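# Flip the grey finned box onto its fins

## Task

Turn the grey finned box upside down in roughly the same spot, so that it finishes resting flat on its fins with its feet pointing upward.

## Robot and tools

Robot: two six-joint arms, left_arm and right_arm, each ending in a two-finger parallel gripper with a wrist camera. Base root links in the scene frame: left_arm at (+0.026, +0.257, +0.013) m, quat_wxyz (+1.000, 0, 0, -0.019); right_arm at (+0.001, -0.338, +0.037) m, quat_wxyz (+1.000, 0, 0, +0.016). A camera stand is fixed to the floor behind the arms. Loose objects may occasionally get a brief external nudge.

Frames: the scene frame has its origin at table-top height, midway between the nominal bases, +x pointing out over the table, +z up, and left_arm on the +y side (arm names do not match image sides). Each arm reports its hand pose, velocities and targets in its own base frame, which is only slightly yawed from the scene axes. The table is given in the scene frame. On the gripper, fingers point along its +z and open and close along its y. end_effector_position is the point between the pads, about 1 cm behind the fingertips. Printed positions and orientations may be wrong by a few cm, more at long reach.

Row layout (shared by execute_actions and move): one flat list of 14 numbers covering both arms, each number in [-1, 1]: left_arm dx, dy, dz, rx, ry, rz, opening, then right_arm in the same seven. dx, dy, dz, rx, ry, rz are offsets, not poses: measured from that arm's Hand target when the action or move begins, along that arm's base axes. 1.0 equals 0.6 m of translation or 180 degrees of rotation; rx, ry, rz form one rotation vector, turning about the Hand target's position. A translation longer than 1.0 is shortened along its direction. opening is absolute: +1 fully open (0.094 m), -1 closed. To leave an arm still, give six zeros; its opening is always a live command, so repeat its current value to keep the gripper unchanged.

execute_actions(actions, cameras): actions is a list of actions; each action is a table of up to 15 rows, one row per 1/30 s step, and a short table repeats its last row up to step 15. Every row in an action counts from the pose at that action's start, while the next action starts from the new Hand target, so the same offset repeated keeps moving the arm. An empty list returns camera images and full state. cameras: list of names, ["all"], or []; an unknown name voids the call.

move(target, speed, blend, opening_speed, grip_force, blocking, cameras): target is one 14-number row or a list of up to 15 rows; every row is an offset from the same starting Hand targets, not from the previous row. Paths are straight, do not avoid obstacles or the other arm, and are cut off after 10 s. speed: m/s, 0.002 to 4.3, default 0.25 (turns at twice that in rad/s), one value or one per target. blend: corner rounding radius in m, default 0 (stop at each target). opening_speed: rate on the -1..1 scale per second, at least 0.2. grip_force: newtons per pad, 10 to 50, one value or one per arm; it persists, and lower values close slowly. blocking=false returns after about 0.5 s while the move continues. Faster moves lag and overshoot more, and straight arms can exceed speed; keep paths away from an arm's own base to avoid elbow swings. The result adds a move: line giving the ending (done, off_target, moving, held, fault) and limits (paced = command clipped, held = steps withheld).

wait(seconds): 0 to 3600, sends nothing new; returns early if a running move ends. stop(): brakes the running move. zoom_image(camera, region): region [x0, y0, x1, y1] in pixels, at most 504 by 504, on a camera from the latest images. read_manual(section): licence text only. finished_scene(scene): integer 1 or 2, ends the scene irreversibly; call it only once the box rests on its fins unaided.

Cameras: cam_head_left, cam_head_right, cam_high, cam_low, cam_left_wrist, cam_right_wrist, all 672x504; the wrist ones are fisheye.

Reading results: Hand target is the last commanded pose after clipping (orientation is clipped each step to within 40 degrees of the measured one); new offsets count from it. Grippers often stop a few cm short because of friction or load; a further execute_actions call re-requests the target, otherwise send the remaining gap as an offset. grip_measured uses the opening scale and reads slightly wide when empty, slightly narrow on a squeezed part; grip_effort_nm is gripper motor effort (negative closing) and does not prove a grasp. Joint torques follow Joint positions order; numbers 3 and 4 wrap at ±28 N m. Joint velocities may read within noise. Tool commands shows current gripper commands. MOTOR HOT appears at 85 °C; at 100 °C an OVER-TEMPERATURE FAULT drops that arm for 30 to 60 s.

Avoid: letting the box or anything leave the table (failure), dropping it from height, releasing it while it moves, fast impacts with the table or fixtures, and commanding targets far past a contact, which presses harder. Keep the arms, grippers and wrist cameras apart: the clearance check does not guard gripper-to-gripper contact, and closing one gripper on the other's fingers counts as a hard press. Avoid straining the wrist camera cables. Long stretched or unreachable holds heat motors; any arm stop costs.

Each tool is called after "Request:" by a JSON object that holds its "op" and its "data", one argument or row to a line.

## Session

Request:
{"op": "execute_actions", "data": {
  "actions": []
}}

Scene clock: 0.00 s.
left_arm: end_effector_position=(+0.6531, -0.4940, +0.2906) grip_measured=+1.000 grip_effort_nm=n/a end_effector_quat_wxyz=(+0.305, +0.731, +0.608, -0.049) | right_arm: end_effector_position=(+0.3473, -0.2388, +0.2550) grip_measured=+1.000 grip_effort_nm=n/a end_effector_quat_wxyz=(+0.251, +0.689, +0.645, -0.215)
Joint positions: left_arm=[-0.593 2.294 2.624 -1.321 0.254 1.084 0.094] | right_arm=[-0.362 1.247 1.116 -1.135 0.611 1.178 0.094]
Joint velocities: within noise
Joint torques (N m): no reading
Heat: left arm: hottest elbow 34 °C; right arm: hottest elbow 35 °C.
Hand target: left_arm +0.6558, -0.4958, +0.2973; +0.314, +0.730, +0.606, -0.047 | right_arm +0.3539, -0.2413, +0.2678; +0.264, +0.691, +0.640, -0.209
Tool commands: left_gripper/opening=+1.0 right_gripper/opening=+1.0

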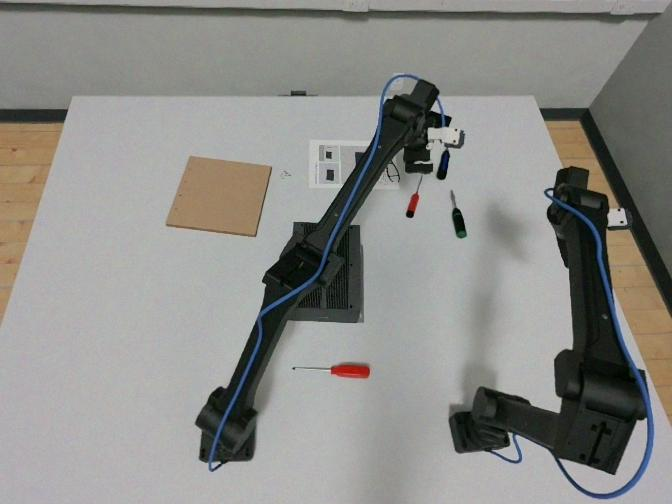

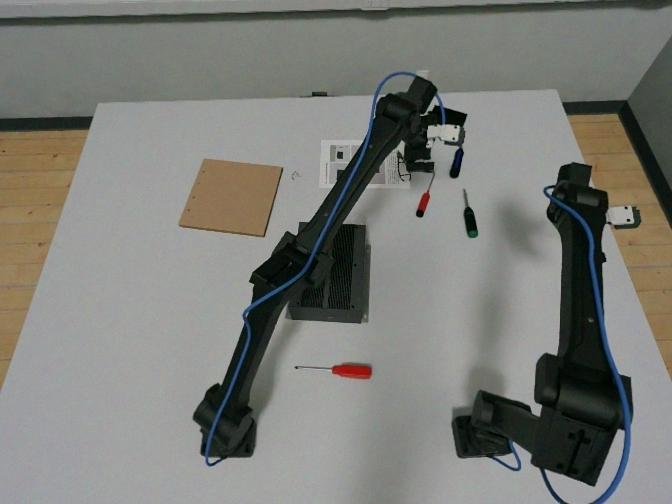

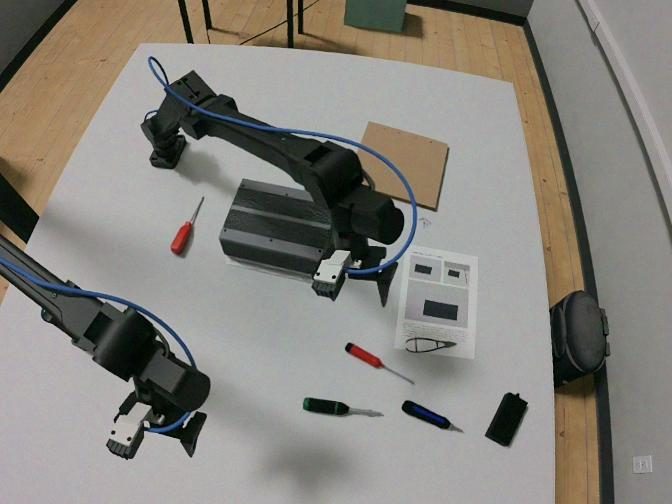

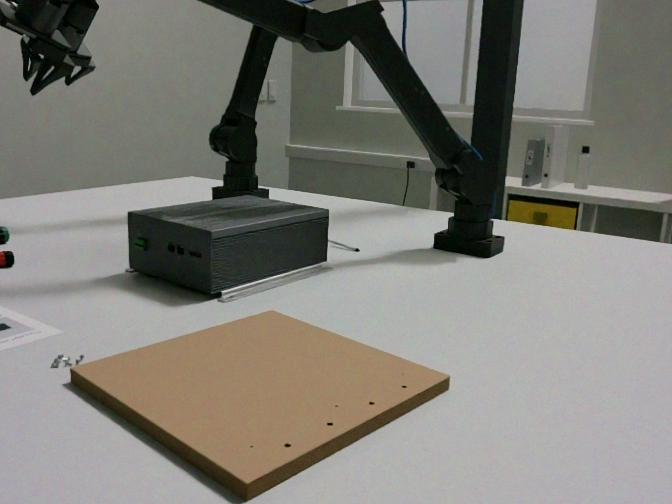

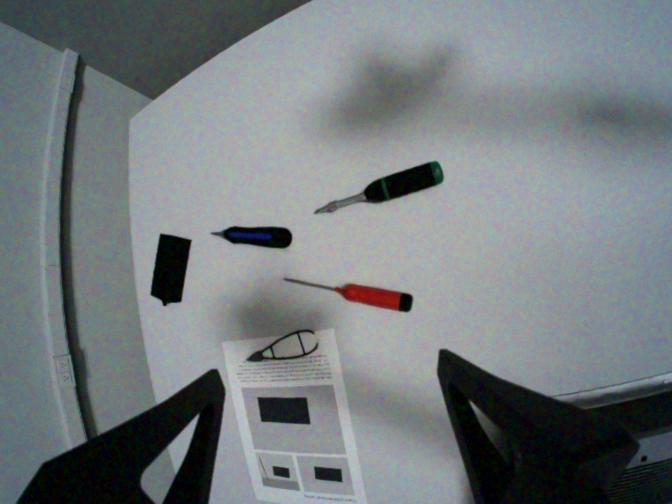

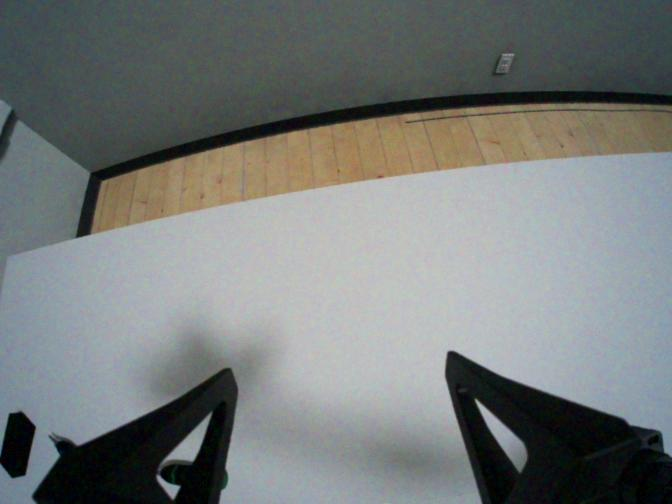

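Request:
{"op": "move", "data": {
  "target": [
    [-0.083,0.083,0.133,0,0,0,1,0,0,0,0,0,0,1],
    [-0.126,0.493,0.105,-0.07,0.07,0,1,0,0,0,0,0,0,1],
    [-0.343,0.793,-0.03,-0.1355,0.134,-0.006,1,0,0,0,0,0,0,1]
  ],
  "speed": 0.2,
  "blend": 0.04,
  "cameras": ["cam_head_left","cam_head_right","cam_high","cam_low","cam_left_wrist"]
}}

Request:
{"op": "zoom_image", "data": {
  "camera": "cam_head_left",
  "region": [200, 180, 480, 390]
}}

Request:
{"op": "zoom_image", "data": {
  "camera": "cam_head_right",
  "region": [200, 180, 480, 390]
}}

Scene clock: 38.73 s.
left_arm: end_effector_position=(+0.4532, -0.0178, +0.2721) grip_measured=+1.000 grip_effort_nm=0.02 end_effector_quat_wxyz=(+0.336, +0.614, +0.647, -0.304) | right_arm: end_effector_position=(+0.3473, -0.2388, +0.2550) grip_measured=+1.000 grip_effort_nm=-0.01 end_effector_quat_wxyz=(+0.251, +0.689, +0.645, -0.215)
Joint positions: left_arm=[0.271 1.601 1.441 -1.67 0.914 1.918 0.094] | right_arm=[-0.362 1.247 1.116 -1.135 0.611 1.178 0.094]
Joint torques (N m): left_arm=[-1.26 -13.27 8.4 -0.28 0.73 0] | right_arm=[-0.38 -7.94 10.11 1.22 0.42 -0.05]
Heat: left arm: hottest elbow 41 °C; right arm: hottest elbow 43 °C.
Hand target: left_arm +0.4500, -0.0201, +0.2793; +0.327, +0.628, +0.627, -0.326 | right_arm +0.3539, -0.2413, +0.2678; +0.264, +0.691, +0.640, -0.209
Off the commanded pose: left_arm 0.008 m, 4 deg | right_arm 0.015 m, 2 deg.
joint sent to its limit (left arm) — joint 4 (wrist pitch), lower limit. The joint targets are off in orientation, not in position.
move: off_target (left_arm)

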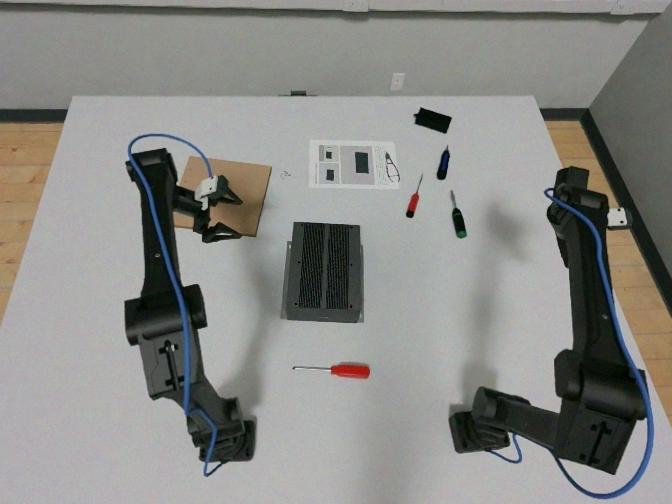

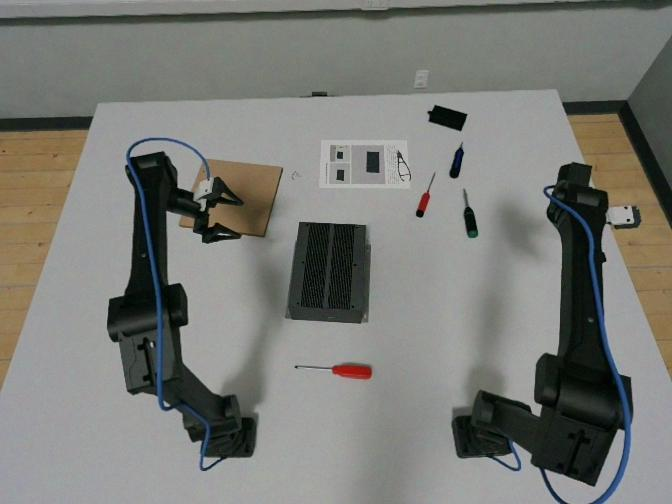

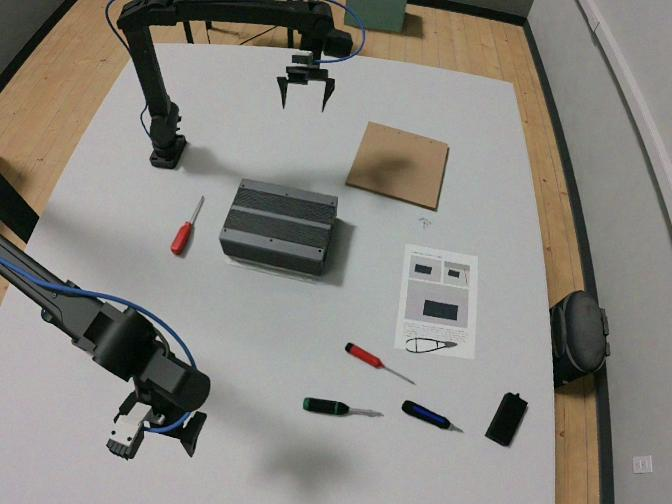

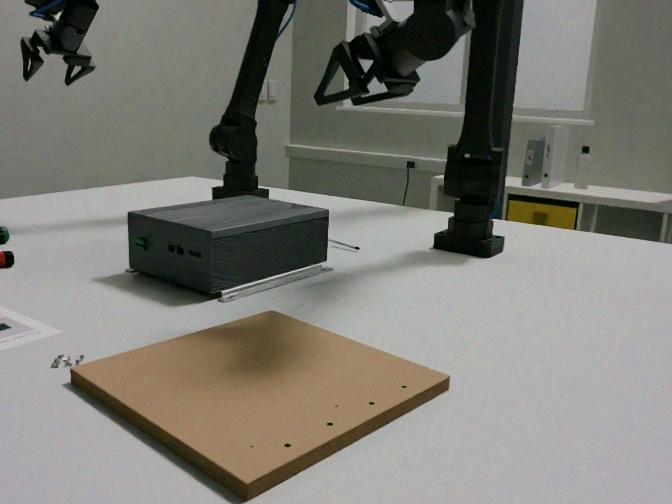

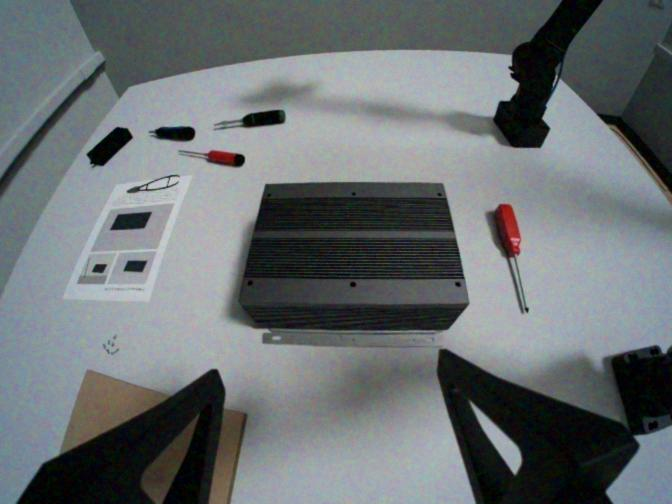

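Scaled by 1.800.

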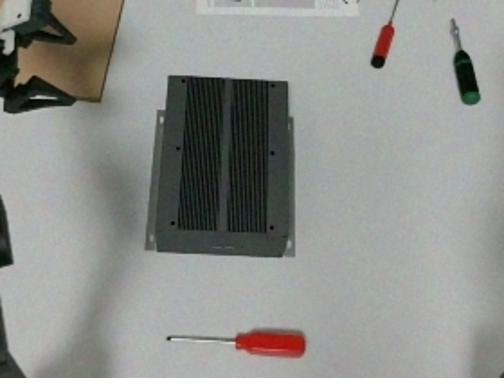

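Scaled by 1.800.

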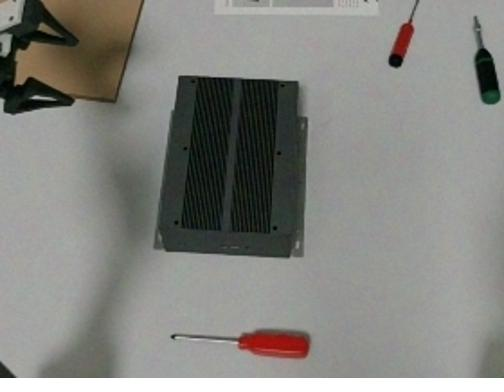

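Request:
{"op": "zoom_image", "data": {
  "camera": "cam_left_wrist",
  "region": [220, 160, 500, 370]
}}

Scaled by 1.800 from the camera's image (finer frame: 960x720).

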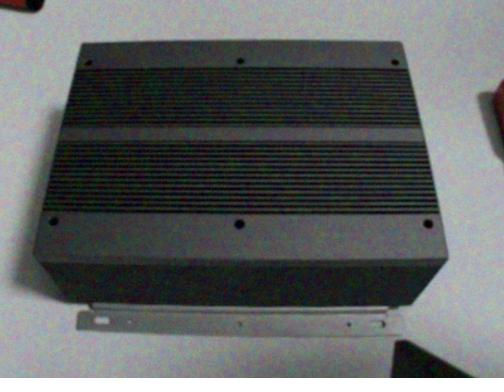

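Request:
{"op": "move", "data": {
  "target": [-0.003,-0.05,-0.415,0,0,-0.0117,1,0,0,0,0,0,0,1],
  "speed": 0.15,
  "cameras": ["cam_left_wrist","cam_low"]
}}

Request:
{"op": "zoom_image", "data": {
  "camera": "cam_left_wrist",
  "region": [180, 260, 500, 480]
}}

Scene clock: 89.53 s.
left_arm: end_effector_position=(+0.4470, -0.0459, +0.0356) grip_measured=+1.000 grip_effort_nm=0.02 end_effector_quat_wxyz=(+0.319, +0.633, +0.623, -0.331) | right_arm: end_effector_position=(+0.3473, -0.2388, +0.2550) grip_measured=+1.000 grip_effort_nm=-0.01 end_effector_quat_wxyz=(+0.251, +0.689, +0.645, -0.215)
Joint positions: left_arm=[0.211 1.893 1.138 -1.136 0.917 1.958 0.094] | right_arm=[-0.362 1.247 1.116 -1.135 0.611 1.178 0.094]
Joint torques (N m): left_arm=[-1.55 -12.34 6.34 0.38 0.74 -0.06] | right_arm=[-1.2 -7.88 10 1.01 0.44 -0.06]
Heat: left arm: hottest elbow 42 °C; right arm: hottest elbow 47 °C.
Hand target: left_arm +0.4482, -0.0500, +0.0303; +0.321, +0.639, +0.616, -0.332 | right_arm +0.3539, -0.2413, +0.2678; +0.264, +0.691, +0.640, -0.209
Off the commanded pose: left_arm 0.007 m, 1 deg | right_arm 0.015 m, 2 deg.
move: done
Images, in order (width x height): cam_low 672x504, cam_left_wrist 672x504.

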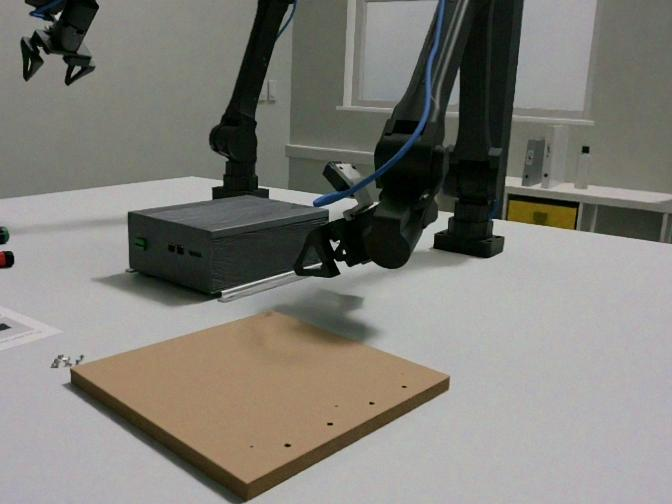

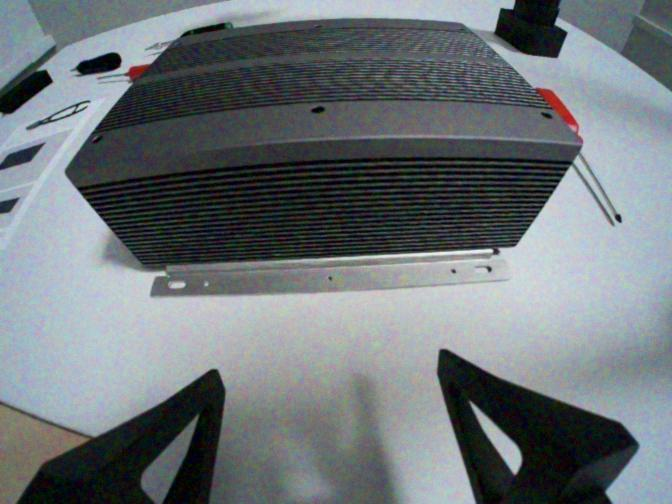

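Scaled by 1.575 from the camera's image (finer frame: 960x720).

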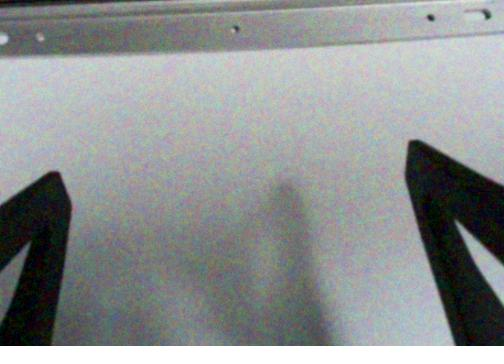

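Request:
{"op": "move", "data": {
  "target": [
    [0,-0.05,-0.06,0,0,0,1,0,0,0,0,0,0,1],
    [0,-0.09,-0.06,0,0,0,1,0,0,0,0,0,0,1]
  ],
  "speed": 0.06,
  "cameras": ["cam_left_wrist","cam_low"]
}}

Request:
{"op": "zoom_image", "data": {
  "camera": "cam_left_wrist",
  "region": [180, 260, 500, 480]
}}

Scene clock: 110.23 s.
left_arm: end_effector_position=(+0.4489, -0.1021, -0.0024) grip_measured=+1.000 grip_effort_nm=0.02 end_effector_quat_wxyz=(+0.322, +0.642, +0.613, -0.329) | right_arm: end_effector_position=(+0.3473, -0.2388, +0.2550) grip_measured=+1.000 grip_effort_nm=-0.01 end_effector_quat_wxyz=(+0.251, +0.689, +0.645, -0.215)
Joint positions: left_arm=[0.089 1.932 1.071 -0.88 0.946 1.793 0.094] | right_arm=[-0.362 1.247 1.116 -1.135 0.611 1.178 0.094]
Joint torques (N m): left_arm=[-1.08 -13.22 5.33 0.64 0.78 -0.32] | right_arm=[-0.56 -7.71 10.04 1.14 0.4 -0.02]
Heat: left arm: hottest elbow 40 °C; right arm: hottest elbow 47 °C.
Hand target: left_arm +0.4482, -0.1040, -0.0056; +0.321, +0.639, +0.616, -0.332 | right_arm +0.3539, -0.2413, +0.2678; +0.264, +0.691, +0.640, -0.209
Off the commanded pose: left_arm 0.004 m, 1 deg | right_arm 0.015 m, 2 deg.
move: done
Images, in order (width x height): cam_low 672x504, cam_left_wrist 672x504.

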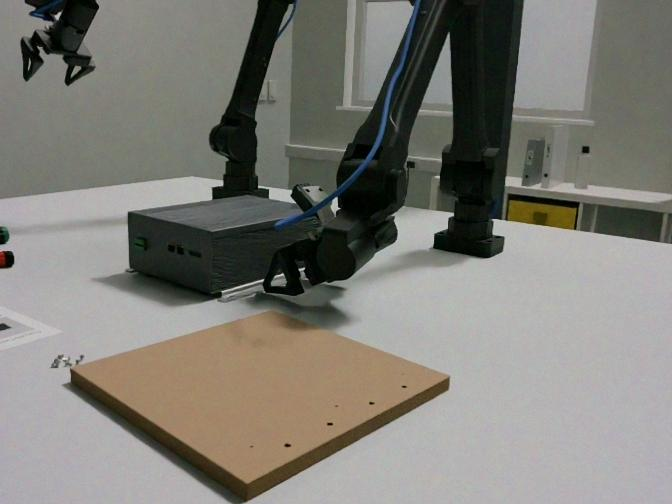

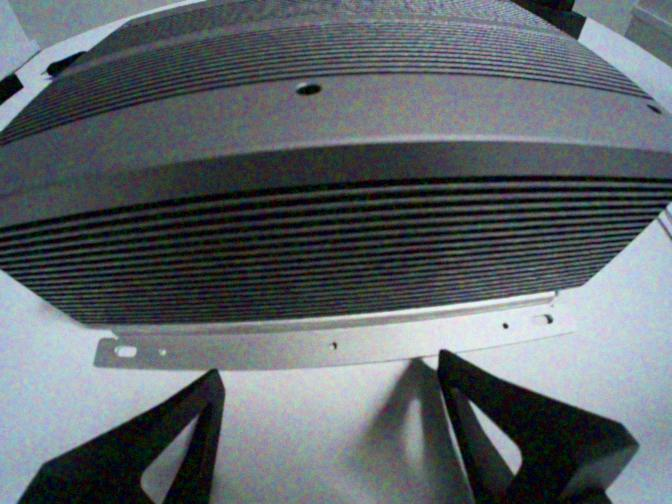

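Scaled by 1.575 from the camera's image (finer frame: 960x720).

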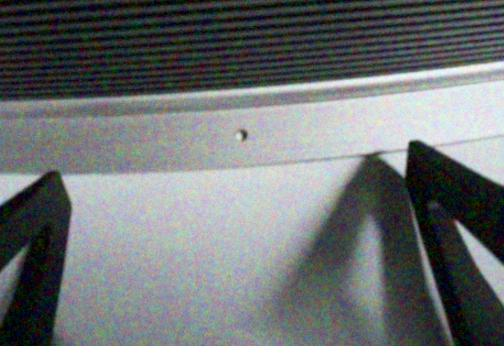

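Request:
{"op": "move", "data": {
  "target": [
    [0,0.008,-0.012,0,0,0,1,0,0,0,0,0,0,1],
    [0,-0.03,-0.012,0,0,0,1,0,0,0,0,0,0,1]
  ],
  "speed": 0.04,
  "cameras": ["cam_left_wrist","cam_low"]
}}

Request:
{"op": "zoom_image", "data": {
  "camera": "cam_left_wrist",
  "region": [180, 260, 500, 480]
}}

Request:
{"op": "zoom_image", "data": {
  "camera": "cam_low",
  "region": [120, 180, 420, 320]
}}

Scene clock: 124.83 s.
left_arm: end_effector_position=(+0.4525, -0.1094, -0.0046) grip_measured=+1.000 grip_effort_nm=0.02 end_effector_quat_wxyz=(+0.330, +0.641, +0.613, -0.323) | right_arm: end_effector_position=(+0.3473, -0.2388, +0.2550) grip_measured=+1.000 grip_effort_nm=-0.01 end_effector_quat_wxyz=(+0.251, +0.689, +0.645, -0.215)
Joint positions: left_arm=[0.074 1.93 1.058 -0.819 0.955 1.752 0.094] | right_arm=[-0.362 1.247 1.116 -1.135 0.611 1.178 0.094]
Joint torques (N m): left_arm=[-3.25 -12.63 4.93 1.2 0.65 -0.56] | right_arm=[-0.97 -7.71 10.03 1.11 0.42 -0.06]
Heat: left arm: hottest elbow 39 °C; right arm: hottest elbow 48 °C.
Hand target: left_arm +0.4480, -0.1221, -0.0130; +0.320, +0.639, +0.616, -0.332 | right_arm +0.3539, -0.2413, +0.2678; +0.264, +0.691, +0.640, -0.209
Off the commanded pose: left_arm 0.016 m, 2 deg | right_arm 0.015 m, 2 deg.
move: off_target (left_arm)
Images, in order (width x height): cam_low 672x504, cam_left_wrist 672x504.

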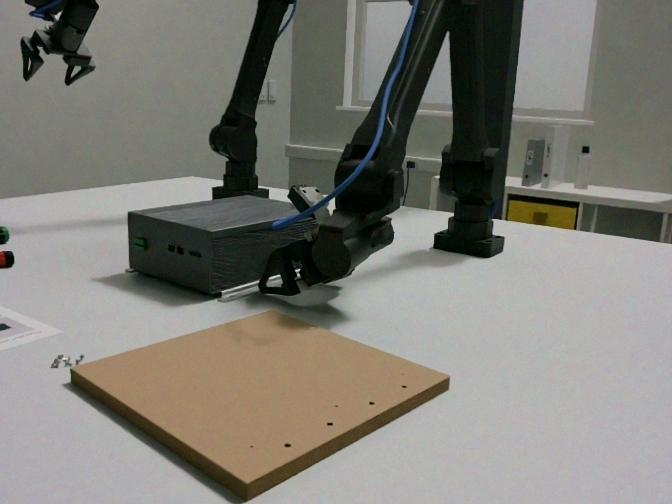

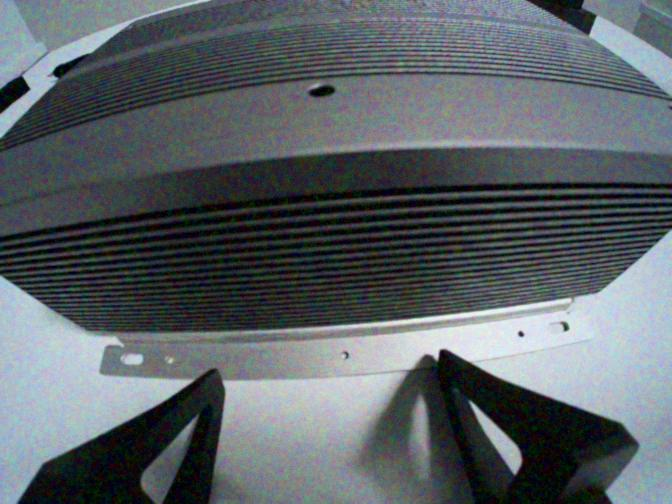

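Scaled by 1.575 from the camera's image (finer frame: 960x720).

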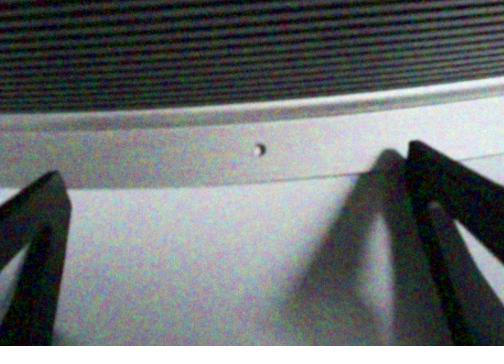

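Scaled by 1.680.

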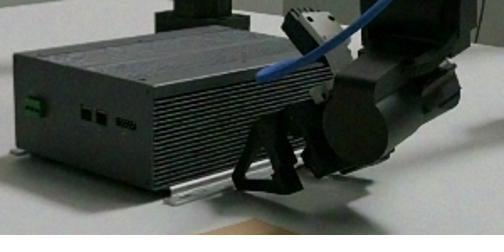

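Request:
{"op": "move", "data": {
  "target": [
    [0,0,0,0,0,-0.008,1,0.03,0.15,0.06,0.08,0.1,0.25,1],
    [0,0,0,0,0,-0.008,1,0.06,0.402,0.02,0.1517,0.1917,0.5015,1]
  ],
  "speed": 0.2,
  "blend": 0.03,
  "cameras": ["cam_right_wrist","cam_low","cam_head_left"]
}}

Scene clock: 182.23 s.
left_arm: end_effector_position=(+0.4512, -0.1095, -0.0045) grip_measured=+1.000 grip_effort_nm=0.02 end_effector_quat_wxyz=(+0.328, +0.640, +0.614, -0.325) | right_arm: end_effector_position=(+0.3780, -0.0047, +0.2628) grip_measured=+1.000 grip_effort_nm=-0.01 end_effector_quat_wxyz=(-0.017, +0.011, +1.000, -0.001)
Joint positions: left_arm=[0.074 1.93 1.058 -0.827 0.954 1.753 0.094] | right_arm=[-0.01 1.348 1.337 -1.594 0.003 0.011 0.094]
Joint torques (N m): left_arm=[-3.14 -11.75 6.32 0.05 0.54 -0.17] | right_arm=[0.26 -8.29 11.58 -0.08 -0.12 -0.16]
Heat: left arm: hottest elbow 37 °C; right arm: hottest elbow 49 °C.
Hand target: left_arm +0.4480, -0.1221, -0.0130; +0.316, +0.647, +0.607, -0.336 | right_arm +0.3899, -0.0001, +0.2798; +0.000, +0.000, +1.000, +0.000
Off the commanded pose: left_arm 0.016 m, 2 deg | right_arm 0.021 m, 2 deg.
move: off_target (left_arm, right_arm)
Images, in order (width x height): cam_head_left 672x504, cam_low 672x504, cam_right_wrist 672x504.

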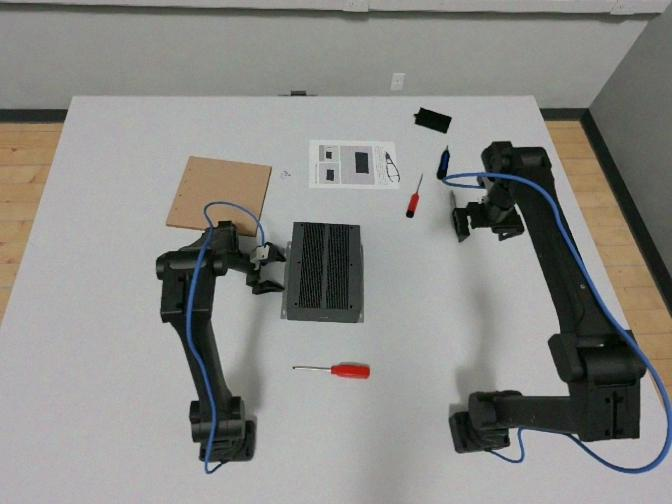

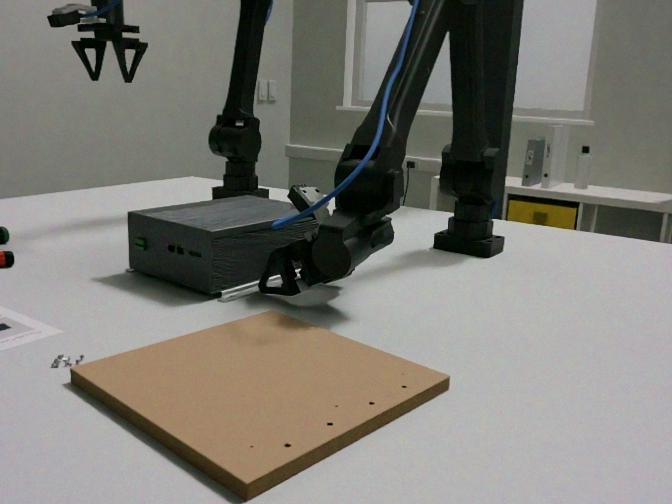

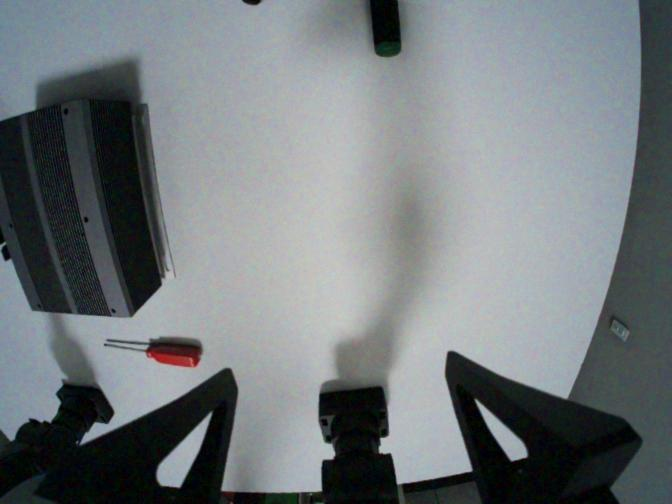

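Request:
{"op": "move", "data": {
  "target": [
    [0,0,0,0,0,0,1,0.042,0.15,-0.133,0.372,-0.0205,-0.0309,0.66],
    [0,0,0,0,0,0,1,0.042,0.297,-0.4,0.372,-0.0205,-0.0309,0.66]
  ],
  "speed": 0.15,
  "blend": 0.02,
  "cameras": ["cam_right_wrist","cam_low","cam_head_left","cam_high"]
}}

Scene clock: 212.13 s.
left_arm: end_effector_position=(+0.4512, -0.1095, -0.0045) grip_measured=+1.000 grip_effort_nm=0.02 end_effector_quat_wxyz=(+0.328, +0.640, +0.614, -0.325) | right_arm: end_effector_position=(+0.4147, +0.1738, +0.0393) grip_measured=+0.661 grip_effort_nm=-0.09 end_effector_quat_wxyz=(+0.028, +0.052, +0.832, +0.551)
Joint positions: left_arm=[0.074 1.93 1.058 -0.827 0.954 1.753 0.094] | right_arm=[0.038 1.747 0.78 -0.261 -1.143 0.385 0.078]
Joint torques (N m): left_arm=[-3.08 -11.87 6.32 0.05 0.53 -0.17] | right_arm=[0.62 -11.52 4.86 1.69 -0.54 -0.08]
Heat: left arm: hottest elbow 37 °C; right arm: hottest elbow 48 °C.
Hand target: left_arm +0.4480, -0.1221, -0.0130; +0.316, +0.647, +0.607, -0.336 | right_arm +0.4151, +0.1781, +0.0399; +0.031, +0.046, +0.832, +0.551
Off the commanded pose: left_arm 0.016 m, 2 deg | right_arm 0.004 m, 1 deg.
move: done
Images, in order (width x height): cam_head_left 672x504, cam_high 672x504, cam_low 672x504, cam_right_wrist 672x504.

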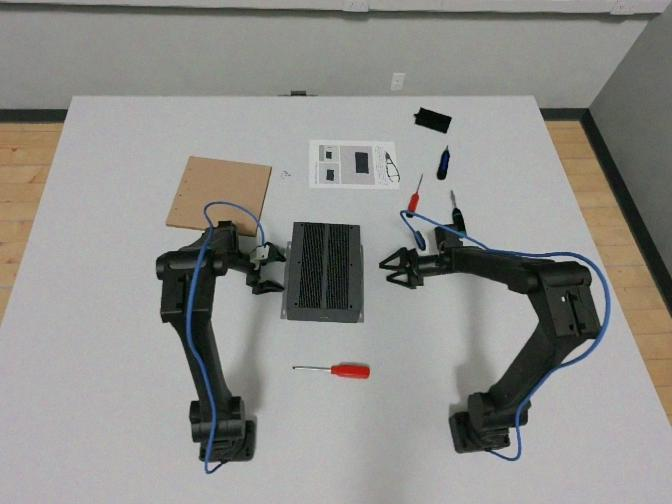

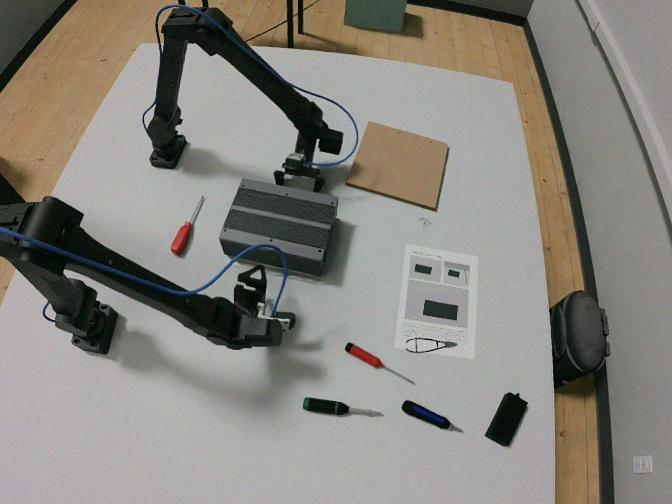

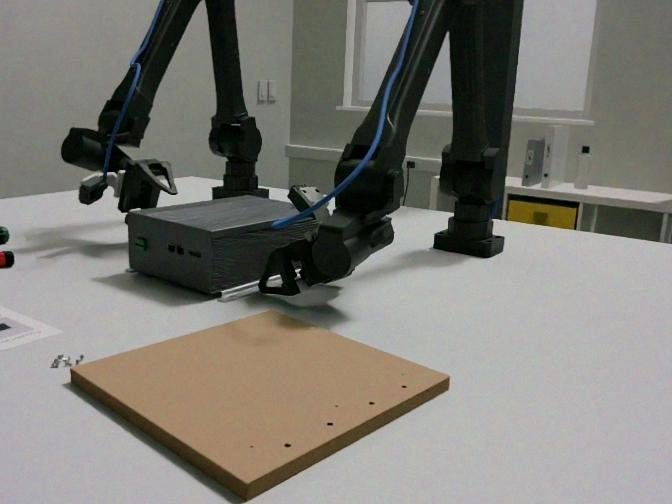

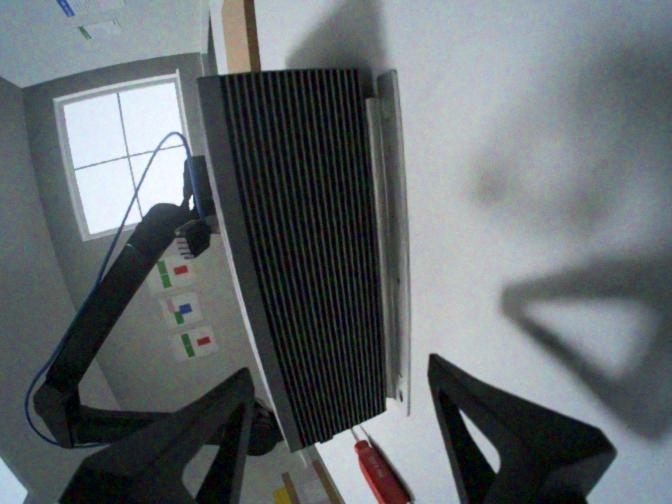

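Request:
{"op": "move", "data": {
  "target": [
    [0,0,0,0,0,0,1,0,0.02,-0.05,0,0,0,0.66],
    [0,0,0,0,0,0,1,0,0.073,-0.05,0,0,0,0.66]
  ],
  "speed": 0.06,
  "blend": 0.01,
  "cameras": ["cam_right_wrist","cam_low","cam_high"]
}}

Request:
{"op": "zoom_image", "data": {
  "camera": "cam_right_wrist",
  "region": [180, 240, 560, 500]
}}

Request:
{"op": "zoom_image", "data": {
  "camera": "cam_high",
  "region": [180, 160, 380, 320]
}}

Scene clock: 226.93 s.
left_arm: end_effector_position=(+0.4512, -0.1095, -0.0045) grip_measured=+1.000 grip_effort_nm=0.02 end_effector_quat_wxyz=(+0.328, +0.640, +0.614, -0.325) | right_arm: end_effector_position=(+0.4162, +0.2176, +0.0130) grip_measured=+0.661 grip_effort_nm=-0.09 end_effector_quat_wxyz=(+0.032, +0.050, +0.832, +0.551)
Joint positions: left_arm=[0.074 1.93 1.058 -0.827 0.954 1.753 0.094] | right_arm=[0.147 1.823 0.746 0.058 -1.094 0.608 0.078]
Joint torques (N m): left_arm=[-3.14 -11.75 6.34 0.03 0.53 -0.17] | right_arm=[0.56 -11.22 4.44 1.83 -0.47 -0.11]
Heat: left arm: hottest elbow 37 °C; right arm: hottest elbow 46 °C.
Hand target: left_arm +0.4480, -0.1221, -0.0130; +0.316, +0.647, +0.607, -0.336 | right_arm +0.4151, +0.2220, +0.0098; +0.031, +0.046, +0.832, +0.551
Off the commanded pose: left_arm 0.016 m, 2 deg | right_arm 0.005 m, 0 deg.
move: done
Images, in order (width x height): cam_high 672x504, cam_low 672x504, cam_right_wrist 672x504.

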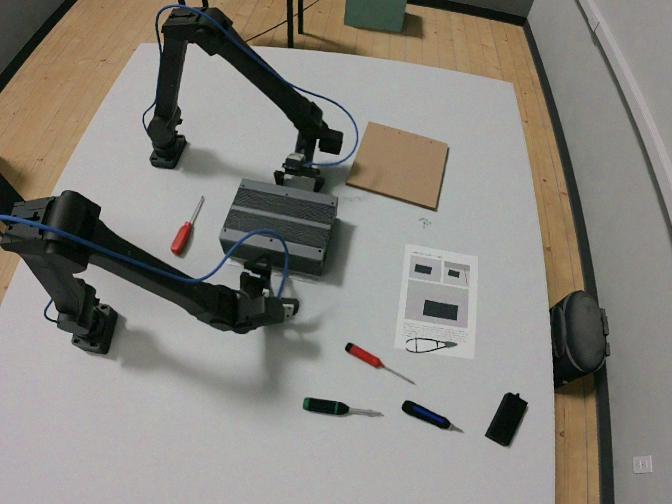

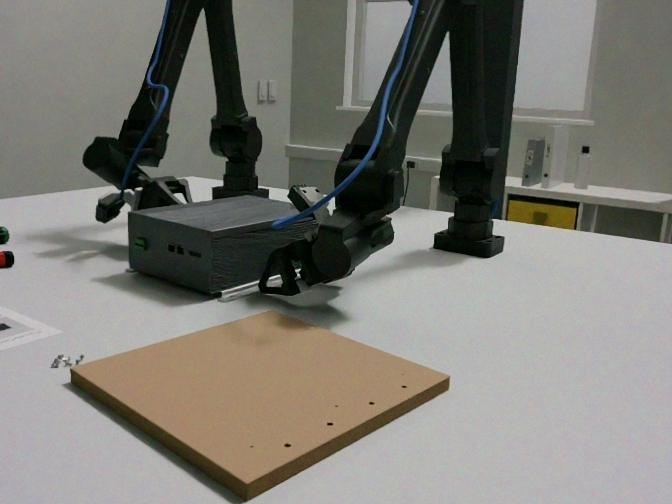

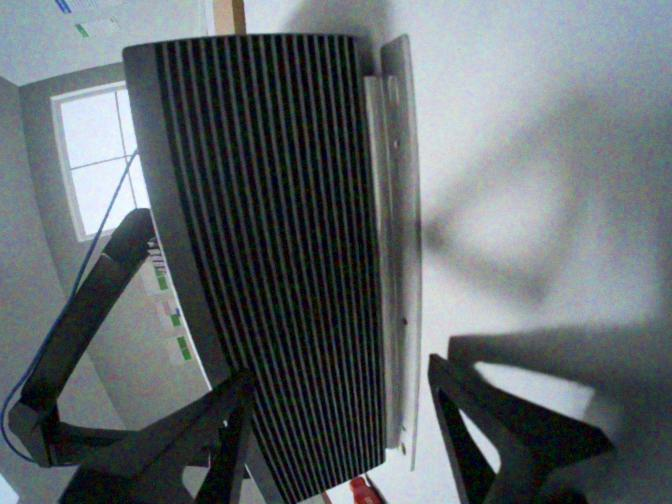

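Scaled by 1.326 from the camera's image (finer frame: 960x720).

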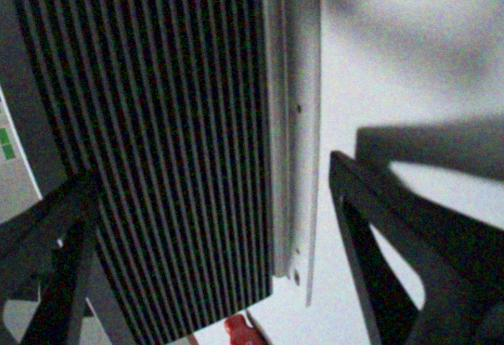

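Scaled by 2.520.

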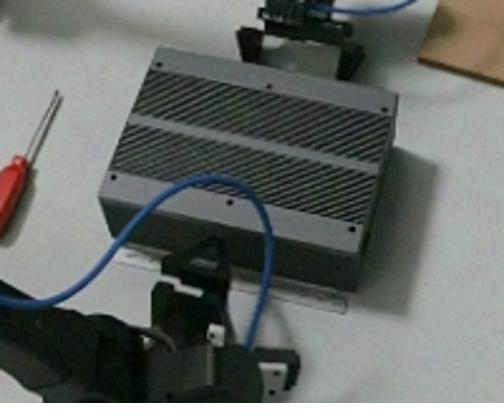

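Request:
{"op": "move", "data": {
  "target": [
    [-0.0012,-0.025,0,0,0,0,1,0.0037,0.033,-0.01,0,0,0,0.66],
    [-0.003,-0.065,0,0,0,0,1,0.011,0.1,-0.01,0,0,0,0.66],
    [-0.004,-0.09,0,0,0,0,1,0.0165,0.15,0.03,0,0,0,0.66]
  ],
  "speed": 0.04,
  "blend": 0.01,
  "cameras": ["cam_right_wrist","cam_low"]
}}

Scene clock: 249.57 s.
left_arm: end_effector_position=(+0.4609, -0.1087, -0.0033) grip_measured=+1.000 grip_effort_nm=0.02 end_effector_quat_wxyz=(+0.330, +0.622, +0.643, -0.299) | right_arm: end_effector_position=(+0.4409, +0.2276, +0.0102) grip_measured=+0.660 grip_effort_nm=0.00 end_effector_quat_wxyz=(+0.050, +0.133, +0.833, +0.535)
Joint positions: left_arm=[0.067 1.895 1.024 -0.7 0.924 1.605 0.094] | right_arm=[0.185 1.832 0.732 0.268 -0.963 0.902 0.078]
Joint torques (N m): left_arm=[-11.87 -11.46 5.07 1.69 2.02 -0.5] | right_arm=[12.69 -12.4 7.21 2.54 -1.05 0.01]
Heat: left arm: hottest elbow 37 °C; right arm: hottest elbow 43 °C.
Hand target: left_arm +0.4458, -0.1760, -0.0129; +0.316, +0.647, +0.607, -0.336 | right_arm +0.4250, +0.3119, +0.0278; +0.031, +0.046, +0.832, +0.551
Off the commanded pose: left_arm 0.070 m, 7 deg | right_arm 0.088 m, 10 deg.
move: off_target (left_arm, right_arm)
Images, in order (width x height): cam_low 672x504, cam_right_wrist 672x504.

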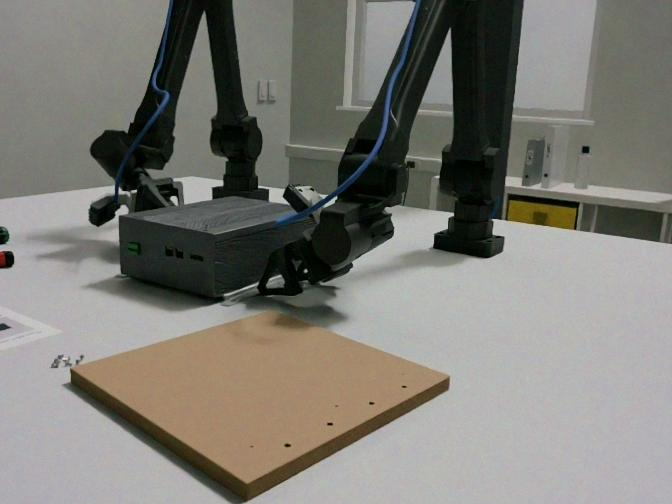

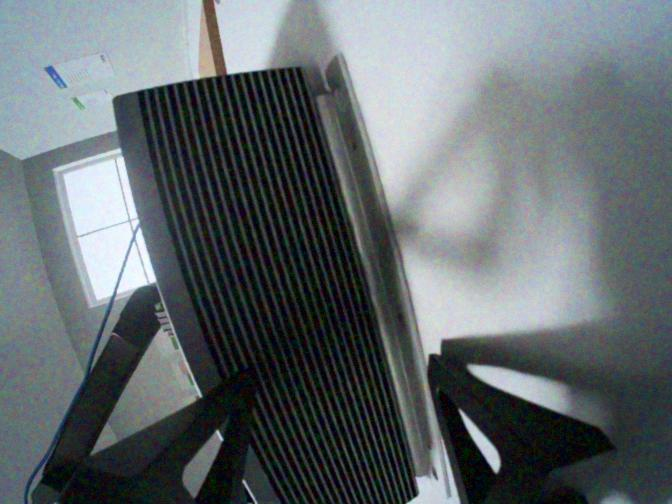

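Request:
{"op": "move", "data": {
  "target": [
    [-0.03,0,0,0,0,-0.035,1,-0.045,0.0,0,0,0,0.04,0.66],
    [-0.03,0,0,0,0,-0.035,1,-0.045,0.0,0.03,0,0,0.04,0.66]
  ],
  "speed": 0.04,
  "blend": 0.01,
  "cameras": ["cam_right_wrist","cam_low","cam_head_left"]
}}

Scene clock: 273.47 s.
left_arm: end_effector_position=(+0.4467, -0.1109, -0.0008) grip_measured=+1.000 grip_effort_nm=0.02 end_effector_quat_wxyz=(+0.317, +0.670, +0.601, -0.299) | right_arm: end_effector_position=(+0.4205, +0.2301, +0.0115) grip_measured=+0.659 grip_effort_nm=0.04 end_effector_quat_wxyz=(+0.011, +0.107, +0.842, +0.528)
Joint positions: left_arm=[0.058 1.894 1.043 -0.822 0.898 1.787 0.094] | right_arm=[0.189 1.807 0.748 0.078 -1.011 0.775 0.078]
Joint torques (N m): left_arm=[-11.4 -10.17 5.72 0.05 2.57 -0.53] | right_arm=[11.63 -15.09 6.84 1.48 -2.74 -0.61]
Heat: left arm: hottest elbow 37 °C; right arm: hottest elbow 42 °C.
Hand target: left_arm +0.4278, -0.1761, -0.0128; +0.298, +0.679, +0.571, -0.352 | right_arm +0.3981, +0.3119, +0.0459; -0.004, -0.006, +0.834, +0.552
Off the commanded pose: left_arm 0.069 m, 7 deg | right_arm 0.091 m, 13 deg.
move: off_target (left_arm, right_arm); blend cut to 0.009 m at target 1
Images, in order (width x height): cam_head_left 672x504, cam_low 672x504, cam_right_wrist 672x504.

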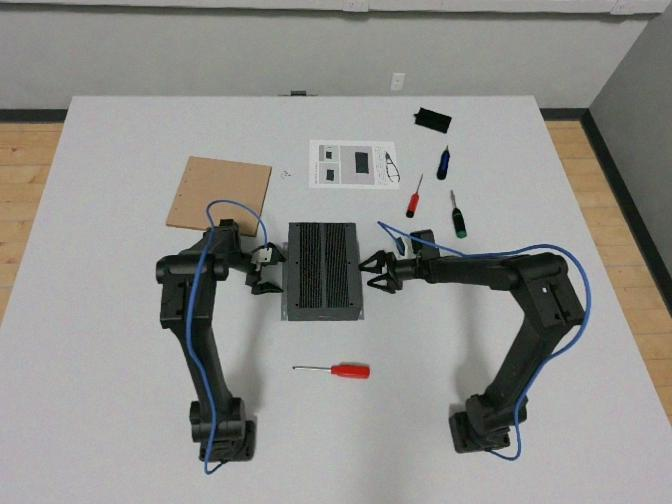

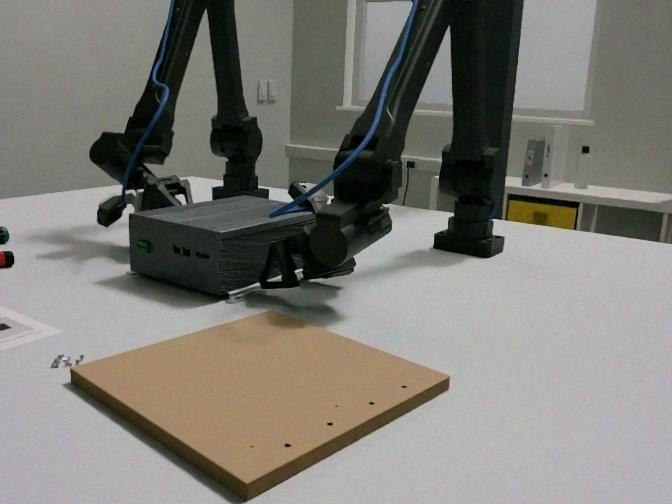

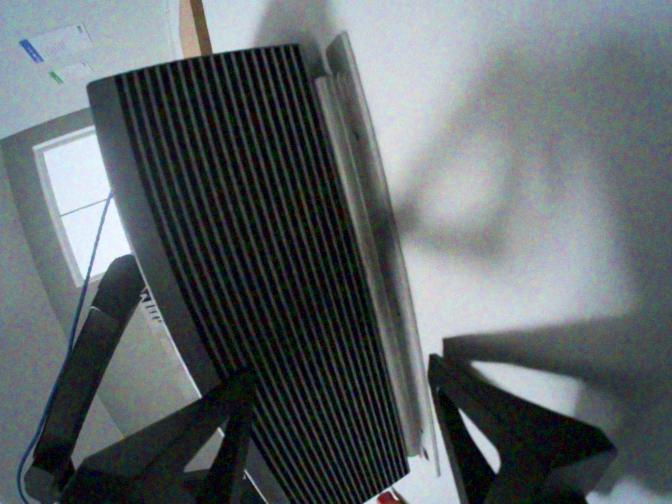

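Request:
{"op": "move", "data": {
  "target": [
    [0,-0.02,0,0,0,0,1,0.0,0.025,0.0,0,0,0,0.66],
    [0,-0.03,0,0,0,0,1,-0.01,0.035,0.025,0,0,0,0.66]
  ],
  "speed": 0.04,
  "blend": 0.01,
  "cameras": ["cam_right_wrist","cam_low"]
}}

Scene clock: 291.67 s.
left_arm: end_effector_position=(+0.4474, -0.1110, -0.0016) grip_measured=+1.000 grip_effort_nm=0.02 end_effector_quat_wxyz=(+0.314, +0.667, +0.606, -0.298) | right_arm: end_effector_position=(+0.4195, +0.2368, +0.0265) grip_measured=+0.659 grip_effort_nm=0.08 end_effector_quat_wxyz=(+0.017, +0.113, +0.844, +0.524)
Joint positions: left_arm=[0.056 1.894 1.043 -0.817 0.893 1.77 0.094] | right_arm=[0.21 1.758 0.739 0.077 -0.982 0.819 0.078]
Joint torques (N m): left_arm=[-14.04 -10.75 4.92 1.35 2.94 -0.84] | right_arm=[14.56 -14.1 7.5 2.51 -2.77 -0.32]
Heat: left arm: hottest elbow 37 °C; right arm: hottest elbow 42 °C.
Hand target: left_arm +0.4278, -0.1940, -0.0128; +0.298, +0.679, +0.571, -0.353 | right_arm +0.3919, +0.3329, +0.0607; -0.004, -0.006, +0.834, +0.552
Off the commanded pose: left_arm 0.086 m, 8 deg | right_arm 0.106 m, 14 deg.
move: off_target (left_arm, right_arm); blend cut to 0.0086 m at target 1
Images, in order (width x height): cam_low 672x504, cam_right_wrist 672x504.

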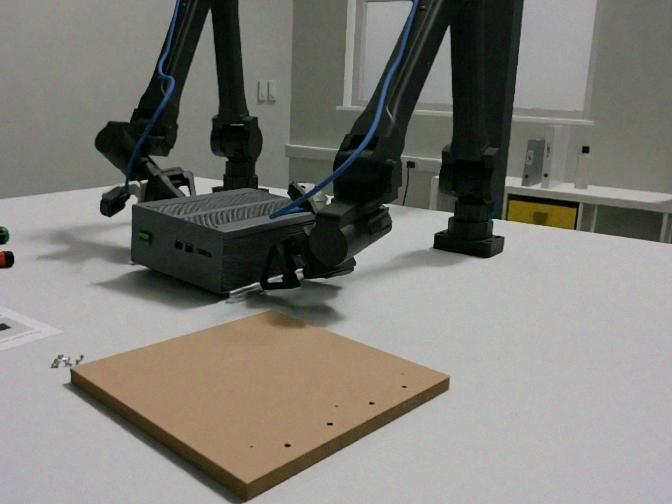

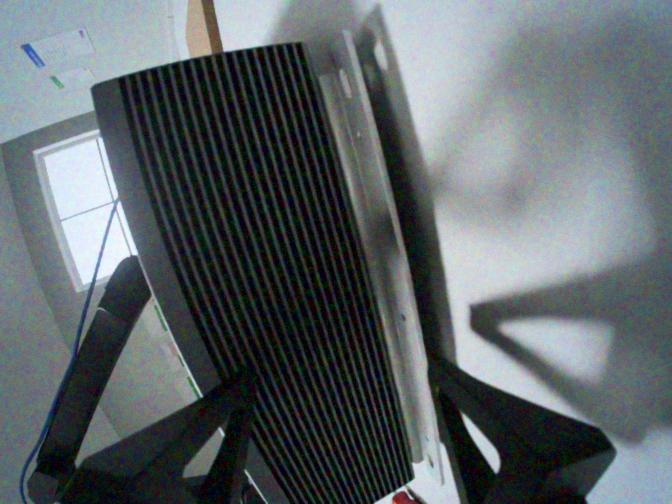

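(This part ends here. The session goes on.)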